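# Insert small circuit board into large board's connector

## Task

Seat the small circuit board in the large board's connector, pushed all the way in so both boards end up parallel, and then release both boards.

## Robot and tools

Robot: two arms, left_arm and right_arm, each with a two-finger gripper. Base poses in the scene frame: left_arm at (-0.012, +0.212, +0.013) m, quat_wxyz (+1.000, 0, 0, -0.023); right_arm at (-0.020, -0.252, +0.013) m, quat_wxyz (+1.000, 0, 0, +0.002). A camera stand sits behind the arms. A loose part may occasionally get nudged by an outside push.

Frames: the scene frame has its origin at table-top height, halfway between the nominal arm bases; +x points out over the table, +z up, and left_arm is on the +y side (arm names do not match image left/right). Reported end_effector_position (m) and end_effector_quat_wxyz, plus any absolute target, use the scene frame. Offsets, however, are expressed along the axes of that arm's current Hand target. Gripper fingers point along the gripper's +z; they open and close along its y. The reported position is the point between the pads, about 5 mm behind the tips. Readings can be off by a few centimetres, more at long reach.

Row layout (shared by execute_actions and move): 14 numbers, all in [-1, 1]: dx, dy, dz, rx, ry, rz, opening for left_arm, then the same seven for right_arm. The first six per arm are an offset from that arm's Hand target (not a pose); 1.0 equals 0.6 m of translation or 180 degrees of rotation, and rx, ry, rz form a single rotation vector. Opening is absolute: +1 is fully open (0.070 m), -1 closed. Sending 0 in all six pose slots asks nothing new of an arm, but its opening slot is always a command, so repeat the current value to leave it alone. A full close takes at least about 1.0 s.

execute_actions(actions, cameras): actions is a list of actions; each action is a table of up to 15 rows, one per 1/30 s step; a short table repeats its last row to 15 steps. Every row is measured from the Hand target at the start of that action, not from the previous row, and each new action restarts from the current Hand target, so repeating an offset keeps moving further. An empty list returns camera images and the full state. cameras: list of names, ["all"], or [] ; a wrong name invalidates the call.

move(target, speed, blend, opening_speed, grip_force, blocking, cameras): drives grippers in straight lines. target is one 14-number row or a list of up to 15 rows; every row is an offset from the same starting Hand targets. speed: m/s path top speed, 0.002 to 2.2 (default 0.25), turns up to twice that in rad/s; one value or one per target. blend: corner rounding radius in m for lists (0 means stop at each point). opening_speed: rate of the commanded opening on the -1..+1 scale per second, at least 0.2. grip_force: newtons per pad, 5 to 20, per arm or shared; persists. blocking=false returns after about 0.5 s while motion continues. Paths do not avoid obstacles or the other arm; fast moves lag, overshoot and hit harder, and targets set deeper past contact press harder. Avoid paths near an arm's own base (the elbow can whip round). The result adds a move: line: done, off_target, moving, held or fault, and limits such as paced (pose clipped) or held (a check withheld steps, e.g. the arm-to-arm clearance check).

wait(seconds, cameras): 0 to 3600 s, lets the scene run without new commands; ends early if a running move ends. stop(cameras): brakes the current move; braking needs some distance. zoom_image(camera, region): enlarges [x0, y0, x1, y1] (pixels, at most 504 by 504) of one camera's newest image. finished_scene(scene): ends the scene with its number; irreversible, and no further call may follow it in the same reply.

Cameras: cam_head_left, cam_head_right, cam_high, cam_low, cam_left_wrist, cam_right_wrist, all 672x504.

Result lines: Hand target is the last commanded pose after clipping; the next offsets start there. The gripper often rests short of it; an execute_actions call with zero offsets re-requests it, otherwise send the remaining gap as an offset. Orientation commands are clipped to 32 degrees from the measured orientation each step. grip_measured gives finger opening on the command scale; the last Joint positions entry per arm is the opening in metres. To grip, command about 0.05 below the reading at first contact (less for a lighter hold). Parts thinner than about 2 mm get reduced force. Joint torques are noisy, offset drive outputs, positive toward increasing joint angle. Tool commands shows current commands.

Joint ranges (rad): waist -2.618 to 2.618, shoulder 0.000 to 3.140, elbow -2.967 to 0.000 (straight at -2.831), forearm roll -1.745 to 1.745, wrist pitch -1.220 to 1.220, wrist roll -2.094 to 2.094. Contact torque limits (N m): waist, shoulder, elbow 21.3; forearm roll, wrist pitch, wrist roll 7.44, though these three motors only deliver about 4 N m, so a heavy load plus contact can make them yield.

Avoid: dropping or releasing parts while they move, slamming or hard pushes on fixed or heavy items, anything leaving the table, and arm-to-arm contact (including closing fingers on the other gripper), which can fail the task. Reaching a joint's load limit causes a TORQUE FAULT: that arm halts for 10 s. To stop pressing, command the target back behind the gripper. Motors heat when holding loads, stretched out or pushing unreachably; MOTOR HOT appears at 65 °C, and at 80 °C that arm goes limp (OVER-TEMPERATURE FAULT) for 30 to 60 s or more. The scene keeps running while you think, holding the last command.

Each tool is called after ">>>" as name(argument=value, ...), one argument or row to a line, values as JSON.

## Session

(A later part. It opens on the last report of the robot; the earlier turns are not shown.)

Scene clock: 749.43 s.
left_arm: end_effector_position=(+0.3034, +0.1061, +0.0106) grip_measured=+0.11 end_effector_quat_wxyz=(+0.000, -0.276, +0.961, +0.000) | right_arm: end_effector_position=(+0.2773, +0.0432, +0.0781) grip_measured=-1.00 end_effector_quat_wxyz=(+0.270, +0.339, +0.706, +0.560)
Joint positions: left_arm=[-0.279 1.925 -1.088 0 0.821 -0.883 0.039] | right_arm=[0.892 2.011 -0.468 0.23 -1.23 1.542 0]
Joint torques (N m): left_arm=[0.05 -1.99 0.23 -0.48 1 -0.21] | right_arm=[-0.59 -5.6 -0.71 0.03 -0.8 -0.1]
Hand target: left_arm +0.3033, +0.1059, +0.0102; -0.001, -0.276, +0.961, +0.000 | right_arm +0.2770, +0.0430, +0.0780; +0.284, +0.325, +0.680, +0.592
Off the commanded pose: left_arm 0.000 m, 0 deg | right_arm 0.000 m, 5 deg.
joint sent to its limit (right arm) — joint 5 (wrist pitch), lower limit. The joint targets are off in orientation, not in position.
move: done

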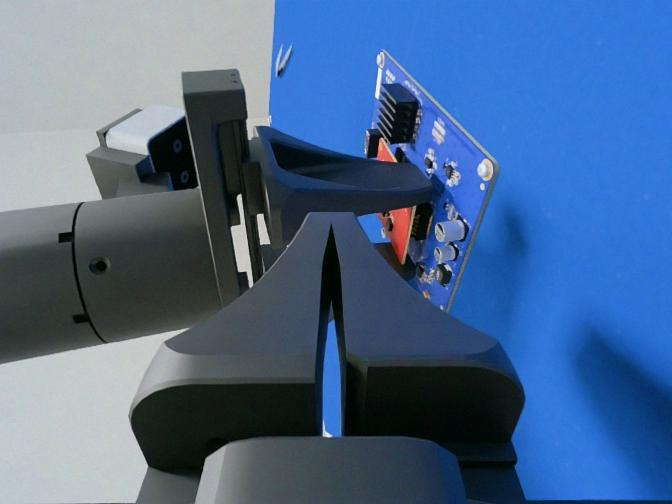

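>>> move(
  target=[0,0,0.001,0,0,0,-0.03,0,0,0,0,0,0,-1],
  speed=0.01,
  cameras=["cam_right_wrist"],
)

>>> zoom_image(
  camera="cam_right_wrist",
  region=[405, 205, 435, 235],
)

Scene clock: 753.43 s.
left_arm: end_effector_position=(+0.3034, +0.1061, +0.0088) grip_measured=+0.11 end_effector_quat_wxyz=(+0.000, -0.276, +0.961, +0.000) | right_arm: end_effector_position=(+0.2773, +0.0432, +0.0781) grip_measured=-1.00 end_effector_quat_wxyz=(+0.270, +0.339, +0.706, +0.560)
Joint positions: left_arm=[-0.279 1.929 -1.086 0 0.816 -0.883 0.039] | right_arm=[0.892 2.011 -0.468 0.23 -1.23 1.542 0]
Joint torques (N m): left_arm=[-0.41 -5.38 -1.07 -0.31 2.3 -0.18] | right_arm=[-0.51 -5.7 -0.82 0 -0.84 -0.13]
Hand target: left_arm +0.3033, +0.1059, +0.0096; -0.001, -0.276, +0.961, +0.000 | right_arm +0.2770, +0.0430, +0.0780; +0.284, +0.325, +0.680, +0.592
Off the commanded pose: left_arm 0.001 m, 0 deg | right_arm 0.000 m, 5 deg.
joint sent to its limit (right arm) — joint 5 (wrist pitch), lower limit. The joint targets are off in orientation, not in position.
move: done

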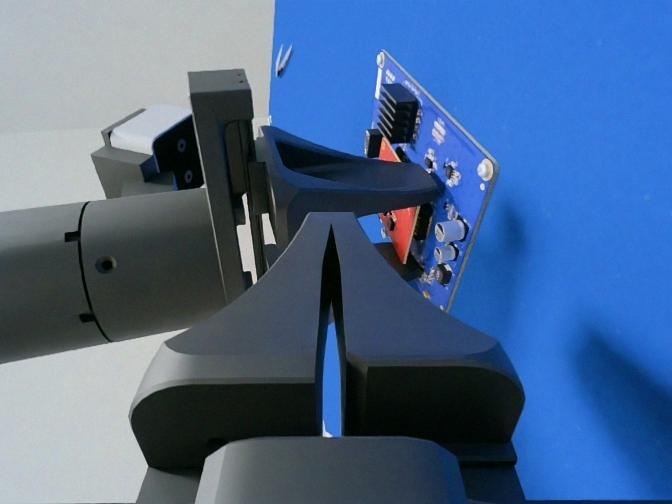

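Scaled by 16.800 from the camera's image (finer frame: 960x720).

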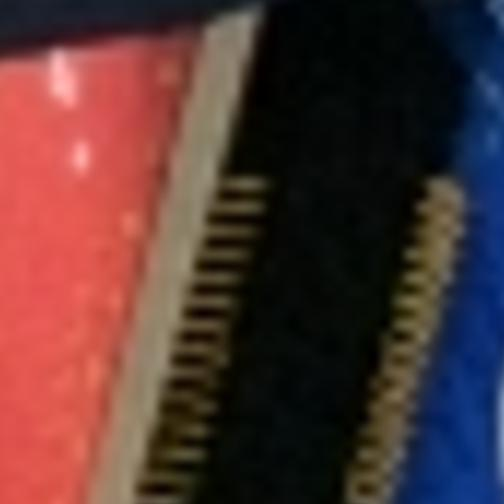

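>>> move(
  target=[0,0,0.0023,0,0,0,-0.03,0,0,0,0,0,0,-1],
  speed=0.01,
  cameras=["cam_right_wrist"],
)

>>> zoom_image(
  camera="cam_right_wrist",
  region=[405, 205, 435, 235],
)

Scene clock: 757.93 s.
left_arm: end_effector_position=(+0.3035, +0.1061, +0.0083) grip_measured=+0.11 end_effector_quat_wxyz=(-0.001, -0.276, +0.961, +0.000) | right_arm: end_effector_position=(+0.2773, +0.0432, +0.0781) grip_measured=-1.00 end_effector_quat_wxyz=(+0.270, +0.339, +0.706, +0.560)
Joint positions: left_arm=[-0.279 1.931 -1.086 0 0.815 -0.883 0.039] | right_arm=[0.892 2.011 -0.468 0.23 -1.23 1.542 0]
Joint torques (N m): left_arm=[0.05 -5.2 -2.15 -0.36 0.89 -0.16] | right_arm=[-0.69 -5.67 -0.54 0.05 -0.8 -0.22]
Hand target: left_arm +0.3033, +0.1059, +0.0083; -0.001, -0.276, +0.961, +0.000 | right_arm +0.2770, +0.0430, +0.0780; +0.284, +0.325, +0.680, +0.592
Off the commanded pose: left_arm 0.000 m, 0 deg | right_arm 0.000 m, 5 deg.
joint sent to its limit (right arm) — joint 5 (wrist pitch), lower limit. The joint targets are off in orientation, not in position.
move: done

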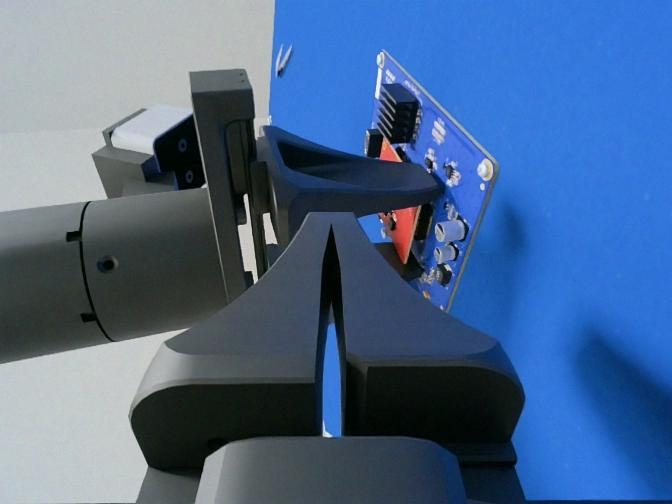

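Scaled by 16.800 from the camera's image (finer frame: 960x720).

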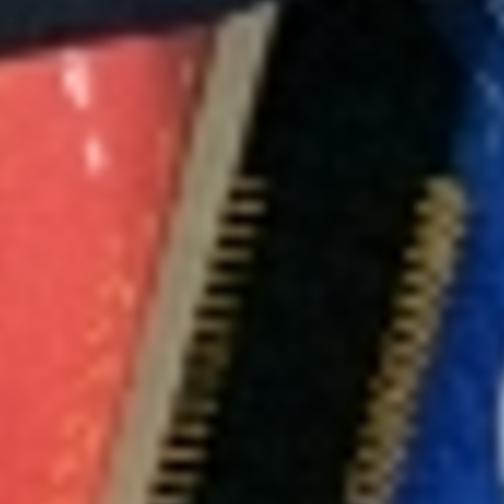

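>>> move(
  target=[0,0,0.002,0,0,0,-0.03,0,0,0,0,0,0,-1],
  speed=0.01,
  cameras=["cam_right_wrist"],
)

>>> zoom_image(
  camera="cam_right_wrist",
  region=[405, 205, 435, 235],
)

Scene clock: 761.13 s.
left_arm: end_effector_position=(+0.3035, +0.1060, +0.0077) grip_measured=+0.11 end_effector_quat_wxyz=(+0.000, -0.276, +0.961, +0.000) | right_arm: end_effector_position=(+0.2773, +0.0432, +0.0781) grip_measured=-1.00 end_effector_quat_wxyz=(+0.270, +0.339, +0.706, +0.560)
Joint positions: left_arm=[-0.279 1.932 -1.084 0 0.811 -0.883 0.039] | right_arm=[0.892 2.011 -0.468 0.23 -1.23 1.542 0]
Joint torques (N m): left_arm=[-0.13 -3.7 -1.59 -0.1 0.73 -0.12] | right_arm=[-0.75 -5.55 -0.42 0.02 -0.84 -0.24]
Hand target: left_arm +0.3033, +0.1059, +0.0071; -0.001, -0.276, +0.961, +0.000 | right_arm +0.2770, +0.0430, +0.0780; +0.284, +0.325, +0.680, +0.592
Off the commanded pose: left_arm 0.001 m, 0 deg | right_arm 0.000 m, 5 deg.
joint sent to its limit (right arm) — joint 5 (wrist pitch), lower limit. The joint targets are off in orientation, not in position.
move: done

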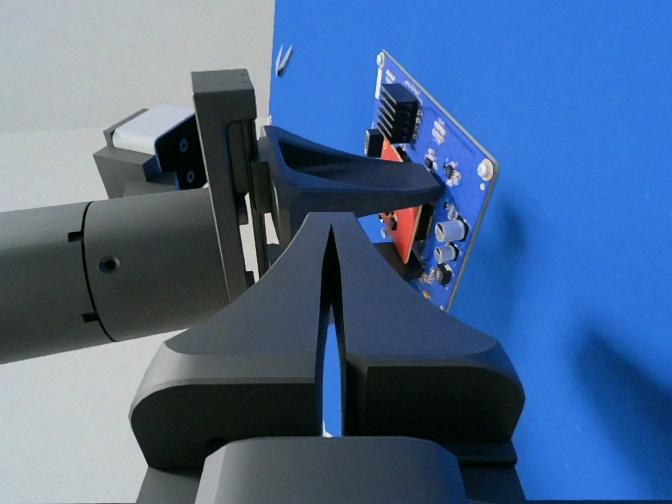

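Scaled by 16.800 from the camera's image (finer frame: 960x720).

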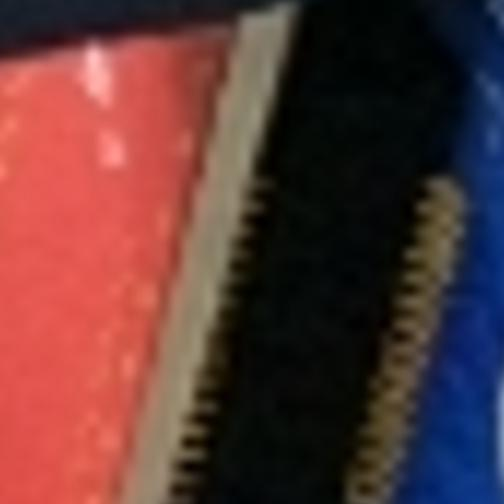

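>>> move(
  target=[0,0,0.002,0,0,0,-0.03,0,0,0,0,0,0,-1],
  speed=0.01,
  cameras=["cam_right_wrist"],
)

>>> zoom_image(
  camera="cam_right_wrist",
  region=[405, 205, 435, 235],
)

Scene clock: 763.30 s.
left_arm: end_effector_position=(+0.3034, +0.1061, +0.0063) grip_measured=+0.11 end_effector_quat_wxyz=(+0.000, -0.276, +0.961, +0.000) | right_arm: end_effector_position=(+0.2773, +0.0432, +0.0781) grip_measured=-1.00 end_effector_quat_wxyz=(+0.270, +0.339, +0.706, +0.560)
Joint positions: left_arm=[-0.279 1.935 -1.083 0 0.807 -0.883 0.039] | right_arm=[0.892 2.011 -0.468 0.23 -1.23 1.542 0]
Joint torques (N m): left_arm=[-0.03 -1.62 -0.75 -0.26 -0.22 -0.1] | right_arm=[-0.92 -5.7 -0.65 0.03 -0.83 -0.27]
Hand target: left_arm +0.3033, +0.1059, +0.0059; -0.001, -0.276, +0.961, +0.000 | right_arm +0.2770, +0.0430, +0.0780; +0.284, +0.325, +0.680, +0.592
Off the commanded pose: left_arm 0.001 m, 0 deg | right_arm 0.000 m, 5 deg.
joint sent to its limit (right arm) — joint 5 (wrist pitch), lower limit. The joint targets are off in orientation, not in position.
move: done

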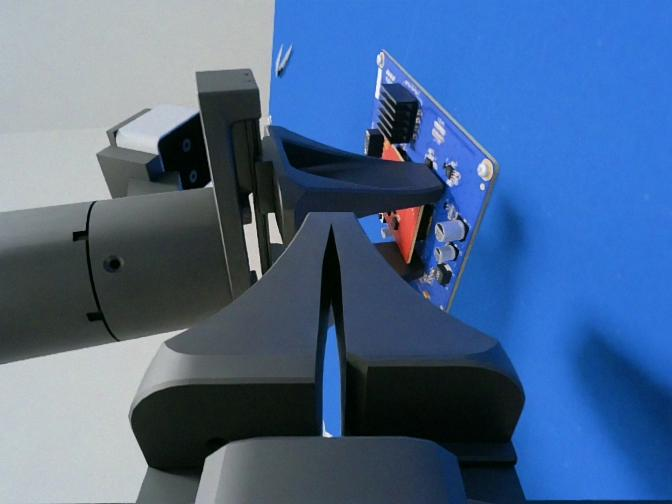

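Scaled by 16.800 from the camera's image (finer frame: 960x720).

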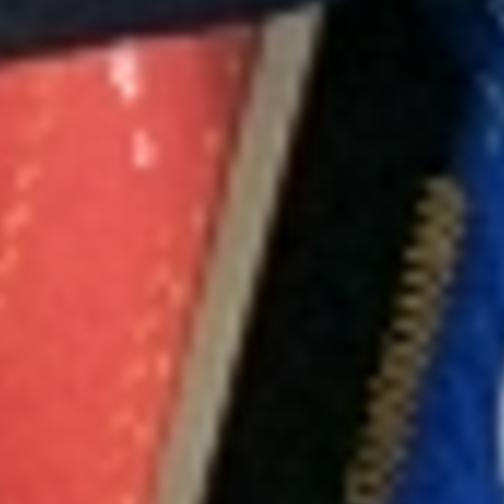

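>>> move(
  target=[0,0,0.0017,0,0,0,-0.03,0,0,0,0,0,0,-1],
  speed=0.01,
  cameras=["cam_right_wrist"],
)

>>> zoom_image(
  camera="cam_right_wrist",
  region=[405, 205, 435, 235],
)

Scene clock: 766.23 s.
left_arm: end_effector_position=(+0.3033, +0.1061, +0.0059) grip_measured=+0.11 end_effector_quat_wxyz=(+0.000, -0.276, +0.961, +0.000) | right_arm: end_effector_position=(+0.2773, +0.0432, +0.0781) grip_measured=-1.00 end_effector_quat_wxyz=(+0.270, +0.339, +0.706, +0.560)
Joint positions: left_arm=[-0.279 1.935 -1.082 0 0.805 -0.883 0.039] | right_arm=[0.892 2.011 -0.468 0.23 -1.23 1.542 0]
Joint torques (N m): left_arm=[0.14 3.2 0.77 -0.39 -2.93 -0.06] | right_arm=[-0.54 -5.65 -0.72 0.06 -0.85 -0.31]
Hand target: left_arm +0.3033, +0.1059, +0.0048; -0.001, -0.276, +0.961, +0.000 | right_arm +0.2770, +0.0430, +0.0780; +0.284, +0.325, +0.680, +0.592
Off the commanded pose: left_arm 0.001 m, 0 deg | right_arm 0.000 m, 5 deg.
joint sent to its limit (right arm) — joint 5 (wrist pitch), lower limit. The joint targets are off in orientation, not in position.
move: done

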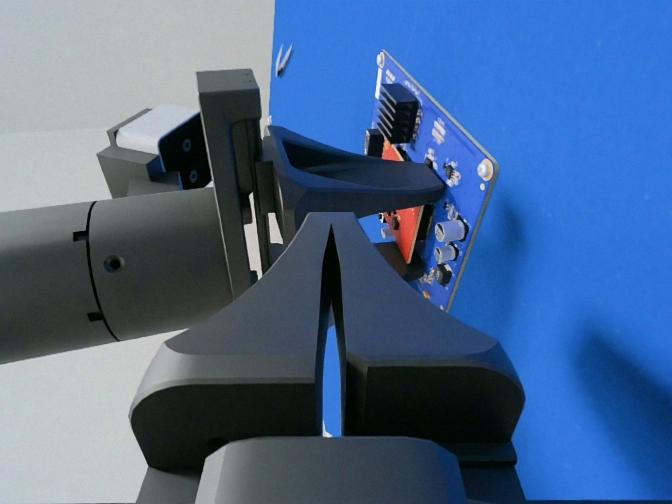

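Scaled by 16.800 from the camera's image (finer frame: 960x720).

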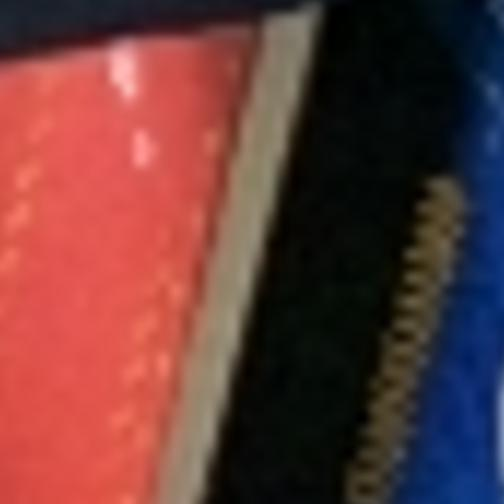

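>>> move(
  target=[
    [0,0,-0.0017,0,0,0,-0.03,0,0,0,0,0,0,-1],
    [0,0,-0.0017,0,0,0,0.3,0,0,0,0,0,0,-1],
  ],
  speed=0.02,
  opening_speed=0.4,
  cameras=["cam_left_wrist","cam_right_wrist"],
)

>>> zoom_image(
  camera="cam_right_wrist",
  region=[380, 185, 440, 245],
)

Scene clock: 770.13 s.
left_arm: end_effector_position=(+0.3043, +0.1052, +0.0060) grip_measured=+0.29 end_effector_quat_wxyz=(+0.001, -0.275, +0.961, -0.001) | right_arm: end_effector_position=(+0.2773, +0.0432, +0.0781) grip_measured=-1.00 end_effector_quat_wxyz=(+0.270, +0.339, +0.706, +0.560)
Joint positions: left_arm=[-0.28 1.936 -1.084 0 0.803 -0.883 0.045] | right_arm=[0.892 2.011 -0.468 0.23 -1.23 1.542 0]
Joint torques (N m): left_arm=[3.27 -0.05 2.96 0.91 1.04 0.02] | right_arm=[-0.87 -5.73 -0.87 0.08 -0.83 -0.33]
Hand target: left_arm +0.3033, +0.1059, +0.0059; -0.001, -0.276, +0.961, +0.000 | right_arm +0.2770, +0.0430, +0.0780; +0.284, +0.325, +0.680, +0.592
Off the commanded pose: left_arm 0.001 m, 0 deg | right_arm 0.000 m, 5 deg.
joint sent to its limit (right arm) — joint 5 (wrist pitch), lower limit. The joint targets are off in orientation, not in position.
move: done

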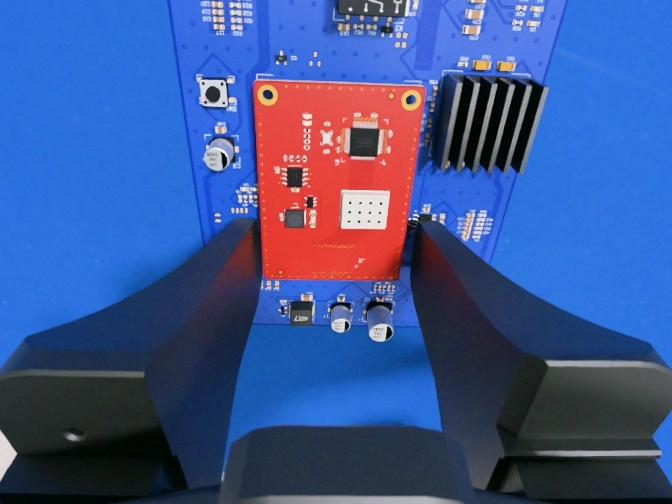

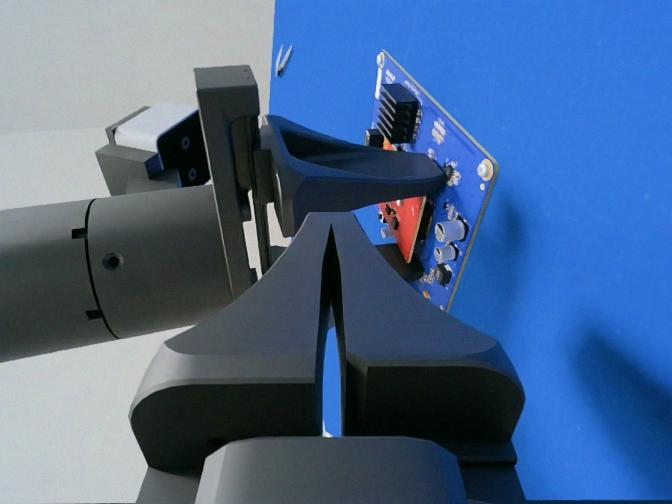

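Scaled by 8.400 from the camera's image (finer frame: 960x720).

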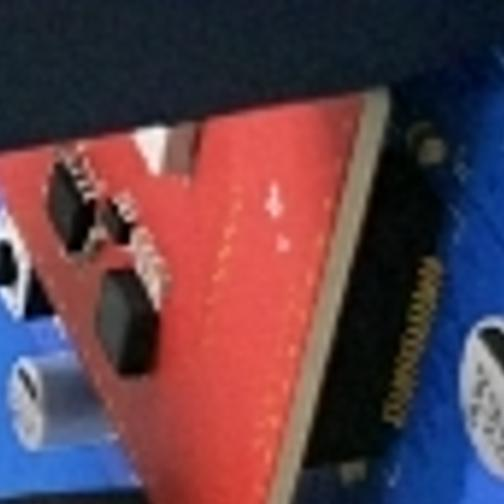

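>>> move(
  target=[
    [0,0.0012,0,0,0,0,0.3,0,0,0,0,0,0,-1],
    [0,0.0012,-0.0183,0,0,0,0.3,0,0,0,0,0,0,-1],
    [0,0.0012,-0.075,0,0,0,0.3,0,0,0,0,0,0,-1],
  ],
  speed=[0.02,0.03,0.1],
  blend=[0,0.003,0],
  cameras=["cam_left_wrist","cam_right_wrist"],
)

>>> zoom_image(
  camera="cam_right_wrist",
  region=[360, 140, 480, 260],
)

Scene clock: 776.43 s.
left_arm: end_effector_position=(+0.3031, +0.1061, +0.0516) grip_measured=+0.30 end_effector_quat_wxyz=(+0.000, -0.276, +0.961, -0.001) | right_arm: end_effector_position=(+0.2773, +0.0432, +0.0781) grip_measured=-1.00 end_effector_quat_wxyz=(+0.270, +0.339, +0.706, +0.560)
Joint positions: left_arm=[-0.279 1.843 -1.153 -0.001 0.968 -0.882 0.045] | right_arm=[0.892 2.011 -0.468 0.23 -1.23 1.542 0]
Joint torques (N m): left_arm=[1.08 -5.35 -4.36 0.13 -0.26 0.13] | right_arm=[-0.74 -5.49 -0.57 0.06 -0.86 -0.28]
Hand target: left_arm +0.3029, +0.1065, +0.0509; -0.001, -0.276, +0.961, +0.000 | right_arm +0.2770, +0.0430, +0.0780; +0.284, +0.325, +0.680, +0.592
Off the commanded pose: left_arm 0.001 m, 0 deg | right_arm 0.000 m, 5 deg.
joint sent to its limit (right arm) — joint 5 (wrist pitch), lower limit. The joint targets are off in orientation, not in position.
move: done

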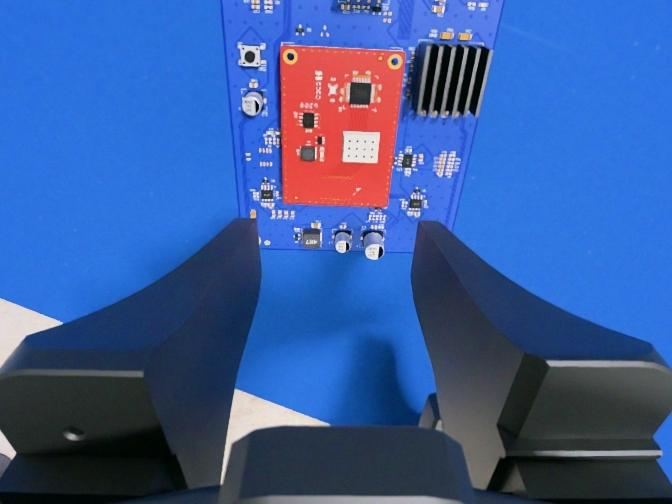

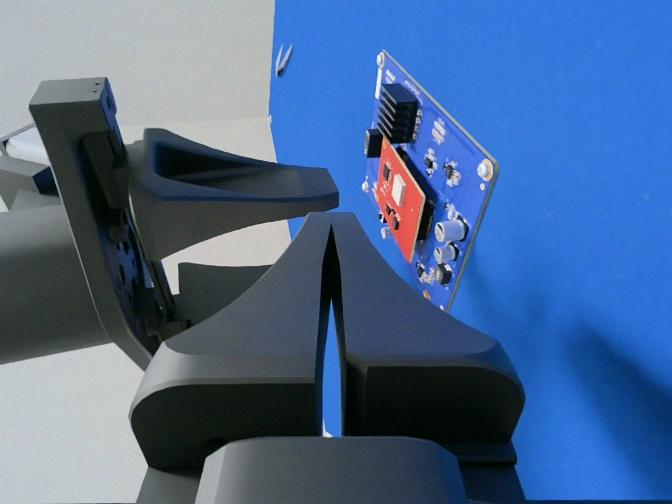

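Scaled by 4.200 from the camera's image (finer frame: 960x720).

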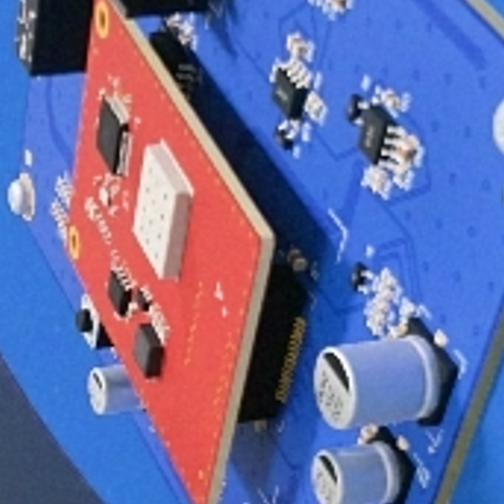

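>>> move(
  target=[
    [0,-0.001,0,0,0,0,-1,0,0,0,0,0,0,-1],
    [0,-0.001,0.0582,0,0,0,-1,0,0,0,0,0,0,-1],
    [0,-0.001,0.0665,0,0,0,-1,0,0,0,0,0,0,-1],
  ],
  speed=[0.1,0.08,0.01],
  cameras=["cam_left_wrist","cam_right_wrist"],
)

>>> zoom_image(
  camera="cam_right_wrist",
  region=[380, 140, 480, 240],
)

Scene clock: 793.23 s.
left_arm: end_effector_position=(+0.3035, +0.1060, +0.0127) grip_measured=-1.00 end_effector_quat_wxyz=(+0.000, -0.276, +0.961, +0.000) | right_arm: end_effector_position=(+0.2773, +0.0432, +0.0781) grip_measured=-1.00 end_effector_quat_wxyz=(+0.270, +0.339, +0.706, +0.560)
Joint positions: left_arm=[-0.279 1.92 -1.091 -0.001 0.828 -0.882 0] | right_arm=[0.892 2.011 -0.468 0.23 -1.23 1.542 0]
Joint torques (N m): left_arm=[0.44 -0.5 -1.74 0.03 -2.31 -0.18] | right_arm=[-0.54 -5.69 -0.8 0.06 -0.83 -0.34]
Hand target: left_arm +0.3032, +0.1060, +0.0110; -0.001, -0.276, +0.961, +0.000 | right_arm +0.2770, +0.0430, +0.0780; +0.284, +0.325, +0.680, +0.592
Off the commanded pose: left_arm 0.002 m, 0 deg | right_arm 0.000 m, 5 deg.
joint sent to its limit (right arm) — joint 5 (wrist pitch), lower limit. The joint targets are off in orientation, not in position.
move: done

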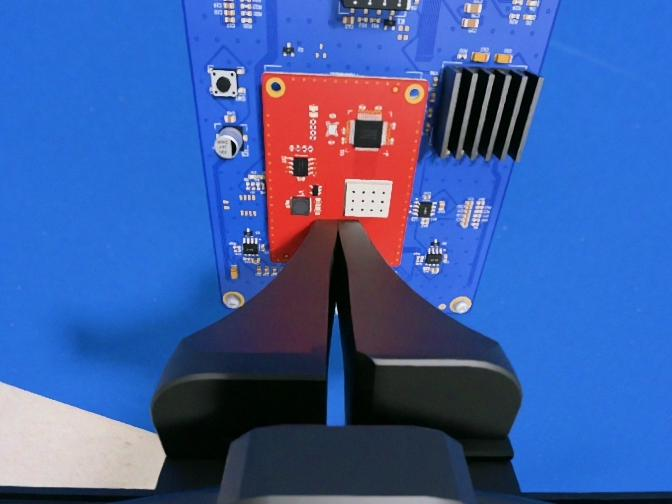

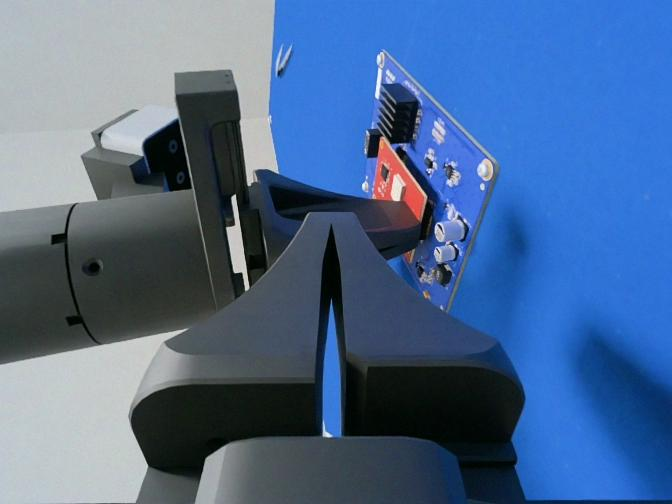

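Scaled by 5.040 from the camera's image (finer frame: 960x720).

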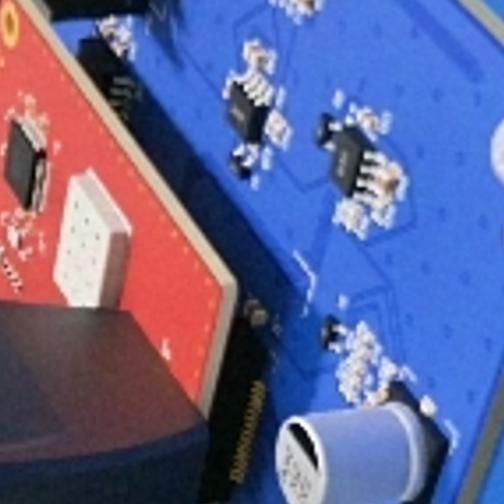

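>>> move(
  target=[0,0,0.0033,0,0,0,-1,0,0,0,0,0,0,-1],
  speed=0.01,
  cameras=["cam_right_wrist"],
)

>>> zoom_image(
  camera="cam_right_wrist",
  region=[405, 185, 445, 225],
)

Scene clock: 795.77 s.
left_arm: end_effector_position=(+0.3035, +0.1060, +0.0117) grip_measured=-1.00 end_effector_quat_wxyz=(+0.001, -0.276, +0.961, -0.001) | right_arm: end_effector_position=(+0.2773, +0.0432, +0.0781) grip_measured=-1.00 end_effector_quat_wxyz=(+0.270, +0.339, +0.706, +0.560)
Joint positions: left_arm=[-0.279 1.921 -1.087 -0.001 0.822 -0.882 0] | right_arm=[0.892 2.011 -0.468 0.23 -1.23 1.542 0]
Joint torques (N m): left_arm=[1.5 7.34 1.75 0.38 -5.83 -0.04] | right_arm=[-0.55 -5.78 -0.82 0.07 -0.8 -0.23]
Hand target: left_arm +0.3032, +0.1060, +0.0090; -0.001, -0.276, +0.961, +0.000 | right_arm +0.2770, +0.0430, +0.0780; +0.284, +0.325, +0.680, +0.592
Off the commanded pose: left_arm 0.003 m, 0 deg | right_arm 0.000 m, 5 deg.
joint sent to its limit (right arm) — joint 5 (wrist pitch), lower limit. The joint targets are off in orientation, not in position.
move: done

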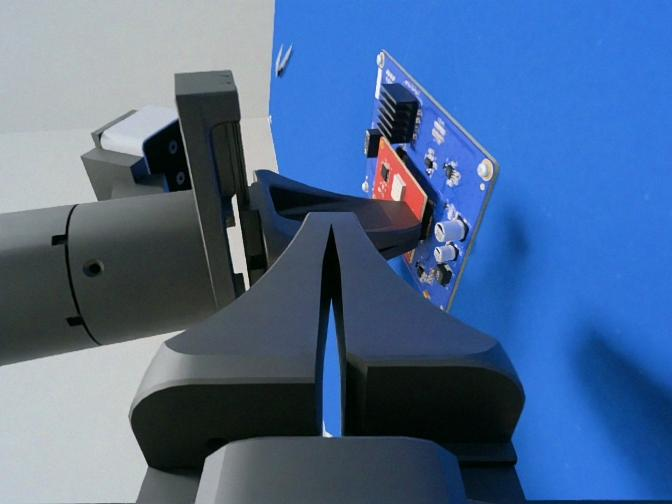

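Scaled by 12.600 from the camera's image (finer frame: 960x720).

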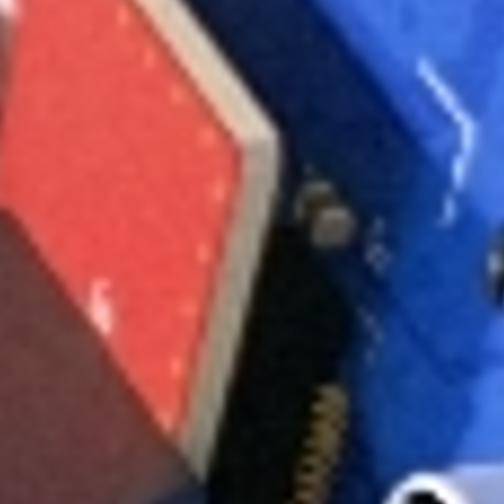

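>>> move(
  target=[
    [0,0,-0.0058,0,0,0,-1,0,0,0,0,0,0,-1],
    [0.008,0,-0.13,0,0,0,-1,0,0,0,0,0,0,-1],
    [0.03,0.15,-0.13,0,0,0,-1,0,0,0,0,0,0,-1],
  ],
  speed=[0.02,0.1,0.2],
  blend=[0,0.01,0],
  cameras=["cam_right_wrist","cam_left_wrist","cam_low"],
)

>>> zoom_image(
  camera="cam_right_wrist",
  region=[350, 40, 510, 310],
)

Scene clock: 800.27 s.
left_arm: end_effector_position=(+0.2399, +0.1733, +0.0869) grip_measured=-1.00 end_effector_quat_wxyz=(-0.001, -0.276, +0.961, +0.001) | right_arm: end_effector_position=(+0.2773, +0.0432, +0.0781) grip_measured=-1.00 end_effector_quat_wxyz=(+0.270, +0.339, +0.706, +0.560)
Joint positions: left_arm=[-0.108 1.537 -0.908 0.001 1.031 -0.712 0] | right_arm=[0.892 2.011 -0.468 0.23 -1.23 1.542 0]
Joint torques (N m): left_arm=[0.3 -3.22 -5.93 -0.06 -0.26 -0.2] | right_arm=[-0.41 -5.9 -0.69 0.06 -0.79 -0.27]
Motor temperatures (°C): left_arm=[24 27 23 26 35 26] | right_arm=[22 28 26 26 31 26]
Hand target: left_arm +0.2403, +0.1728, +0.0870; -0.001, -0.276, +0.961, +0.000 | right_arm +0.2770, +0.0430, +0.0780; +0.284, +0.325, +0.680, +0.592
Off the commanded pose: left_arm 0.001 m, 0 deg | right_arm 0.000 m, 5 deg.
joint sent to its limit (right arm) — joint 5 (wrist pitch), lower limit. The joint targets are off in orientation, not in position.
move: done
Images, in order (width x height): cam_low 672x504, cam_left_wrist 672x504, cam_right_wrist 672x504.

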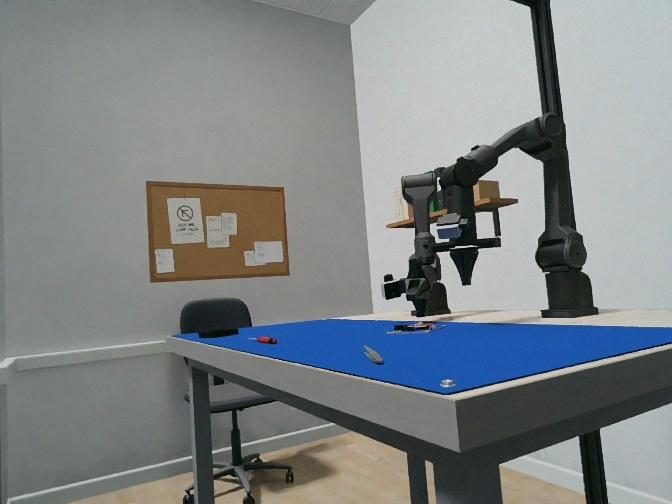

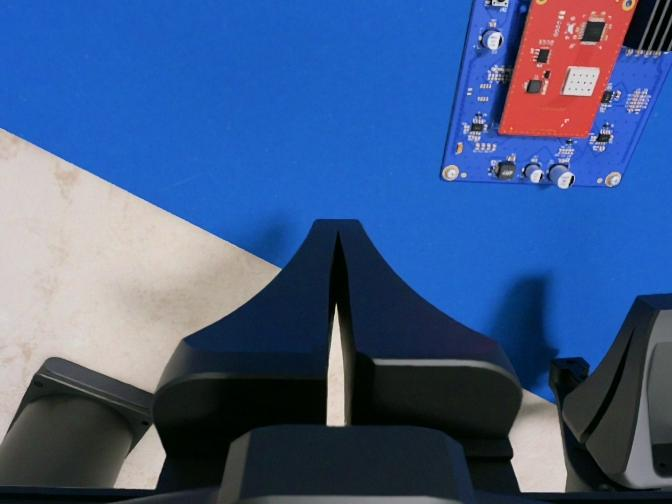

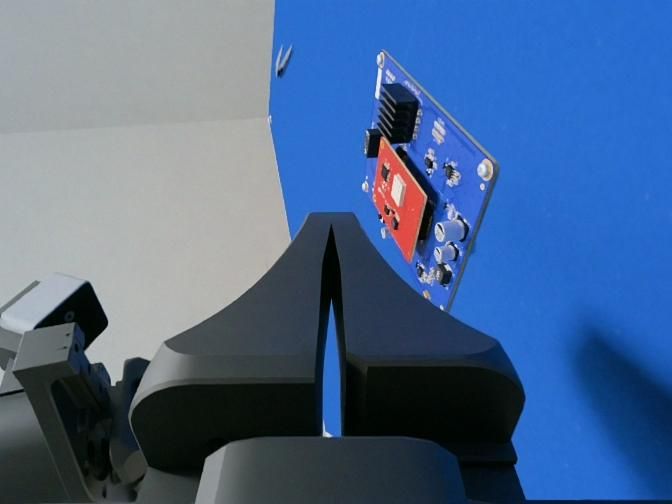

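Scaled by 1.867 from the camera's image (finer frame: 960x720).

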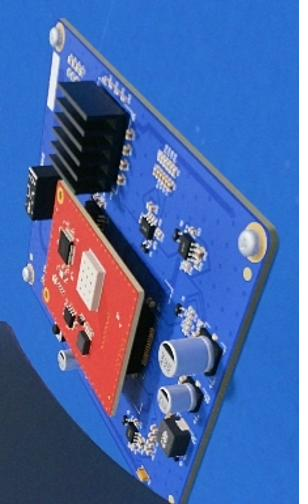

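>>> zoom_image(
  camera="cam_right_wrist",
  region=[360, 120, 440, 200],
)

>>> zoom_image(
  camera="cam_right_wrist",
  region=[370, 185, 450, 265],
)

Scaled by 6.300 from the camera's image (finer frame: 960x720).

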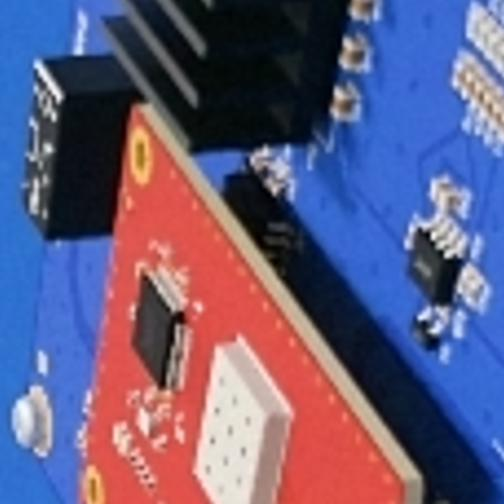

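Scaled by 6.300 from the camera's image (finer frame: 960x720).

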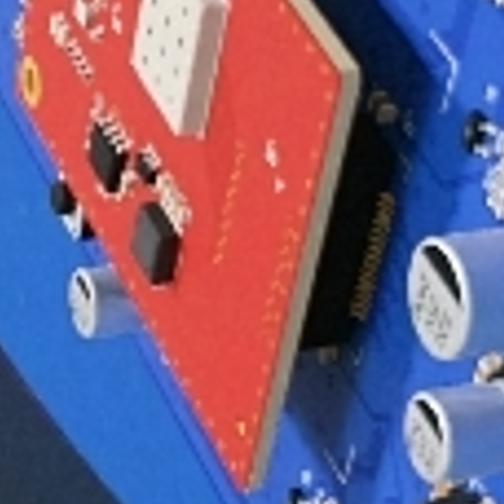

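>>> zoom_image(
  camera="cam_low",
  region=[378, 308, 453, 346],
)

Scaled by 6.720 from the camera's image (finer frame: 960x720).

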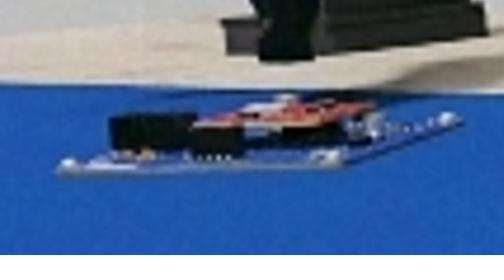

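>>> finished_scene(
  scene=3,
)

The scene is finished: the task was done.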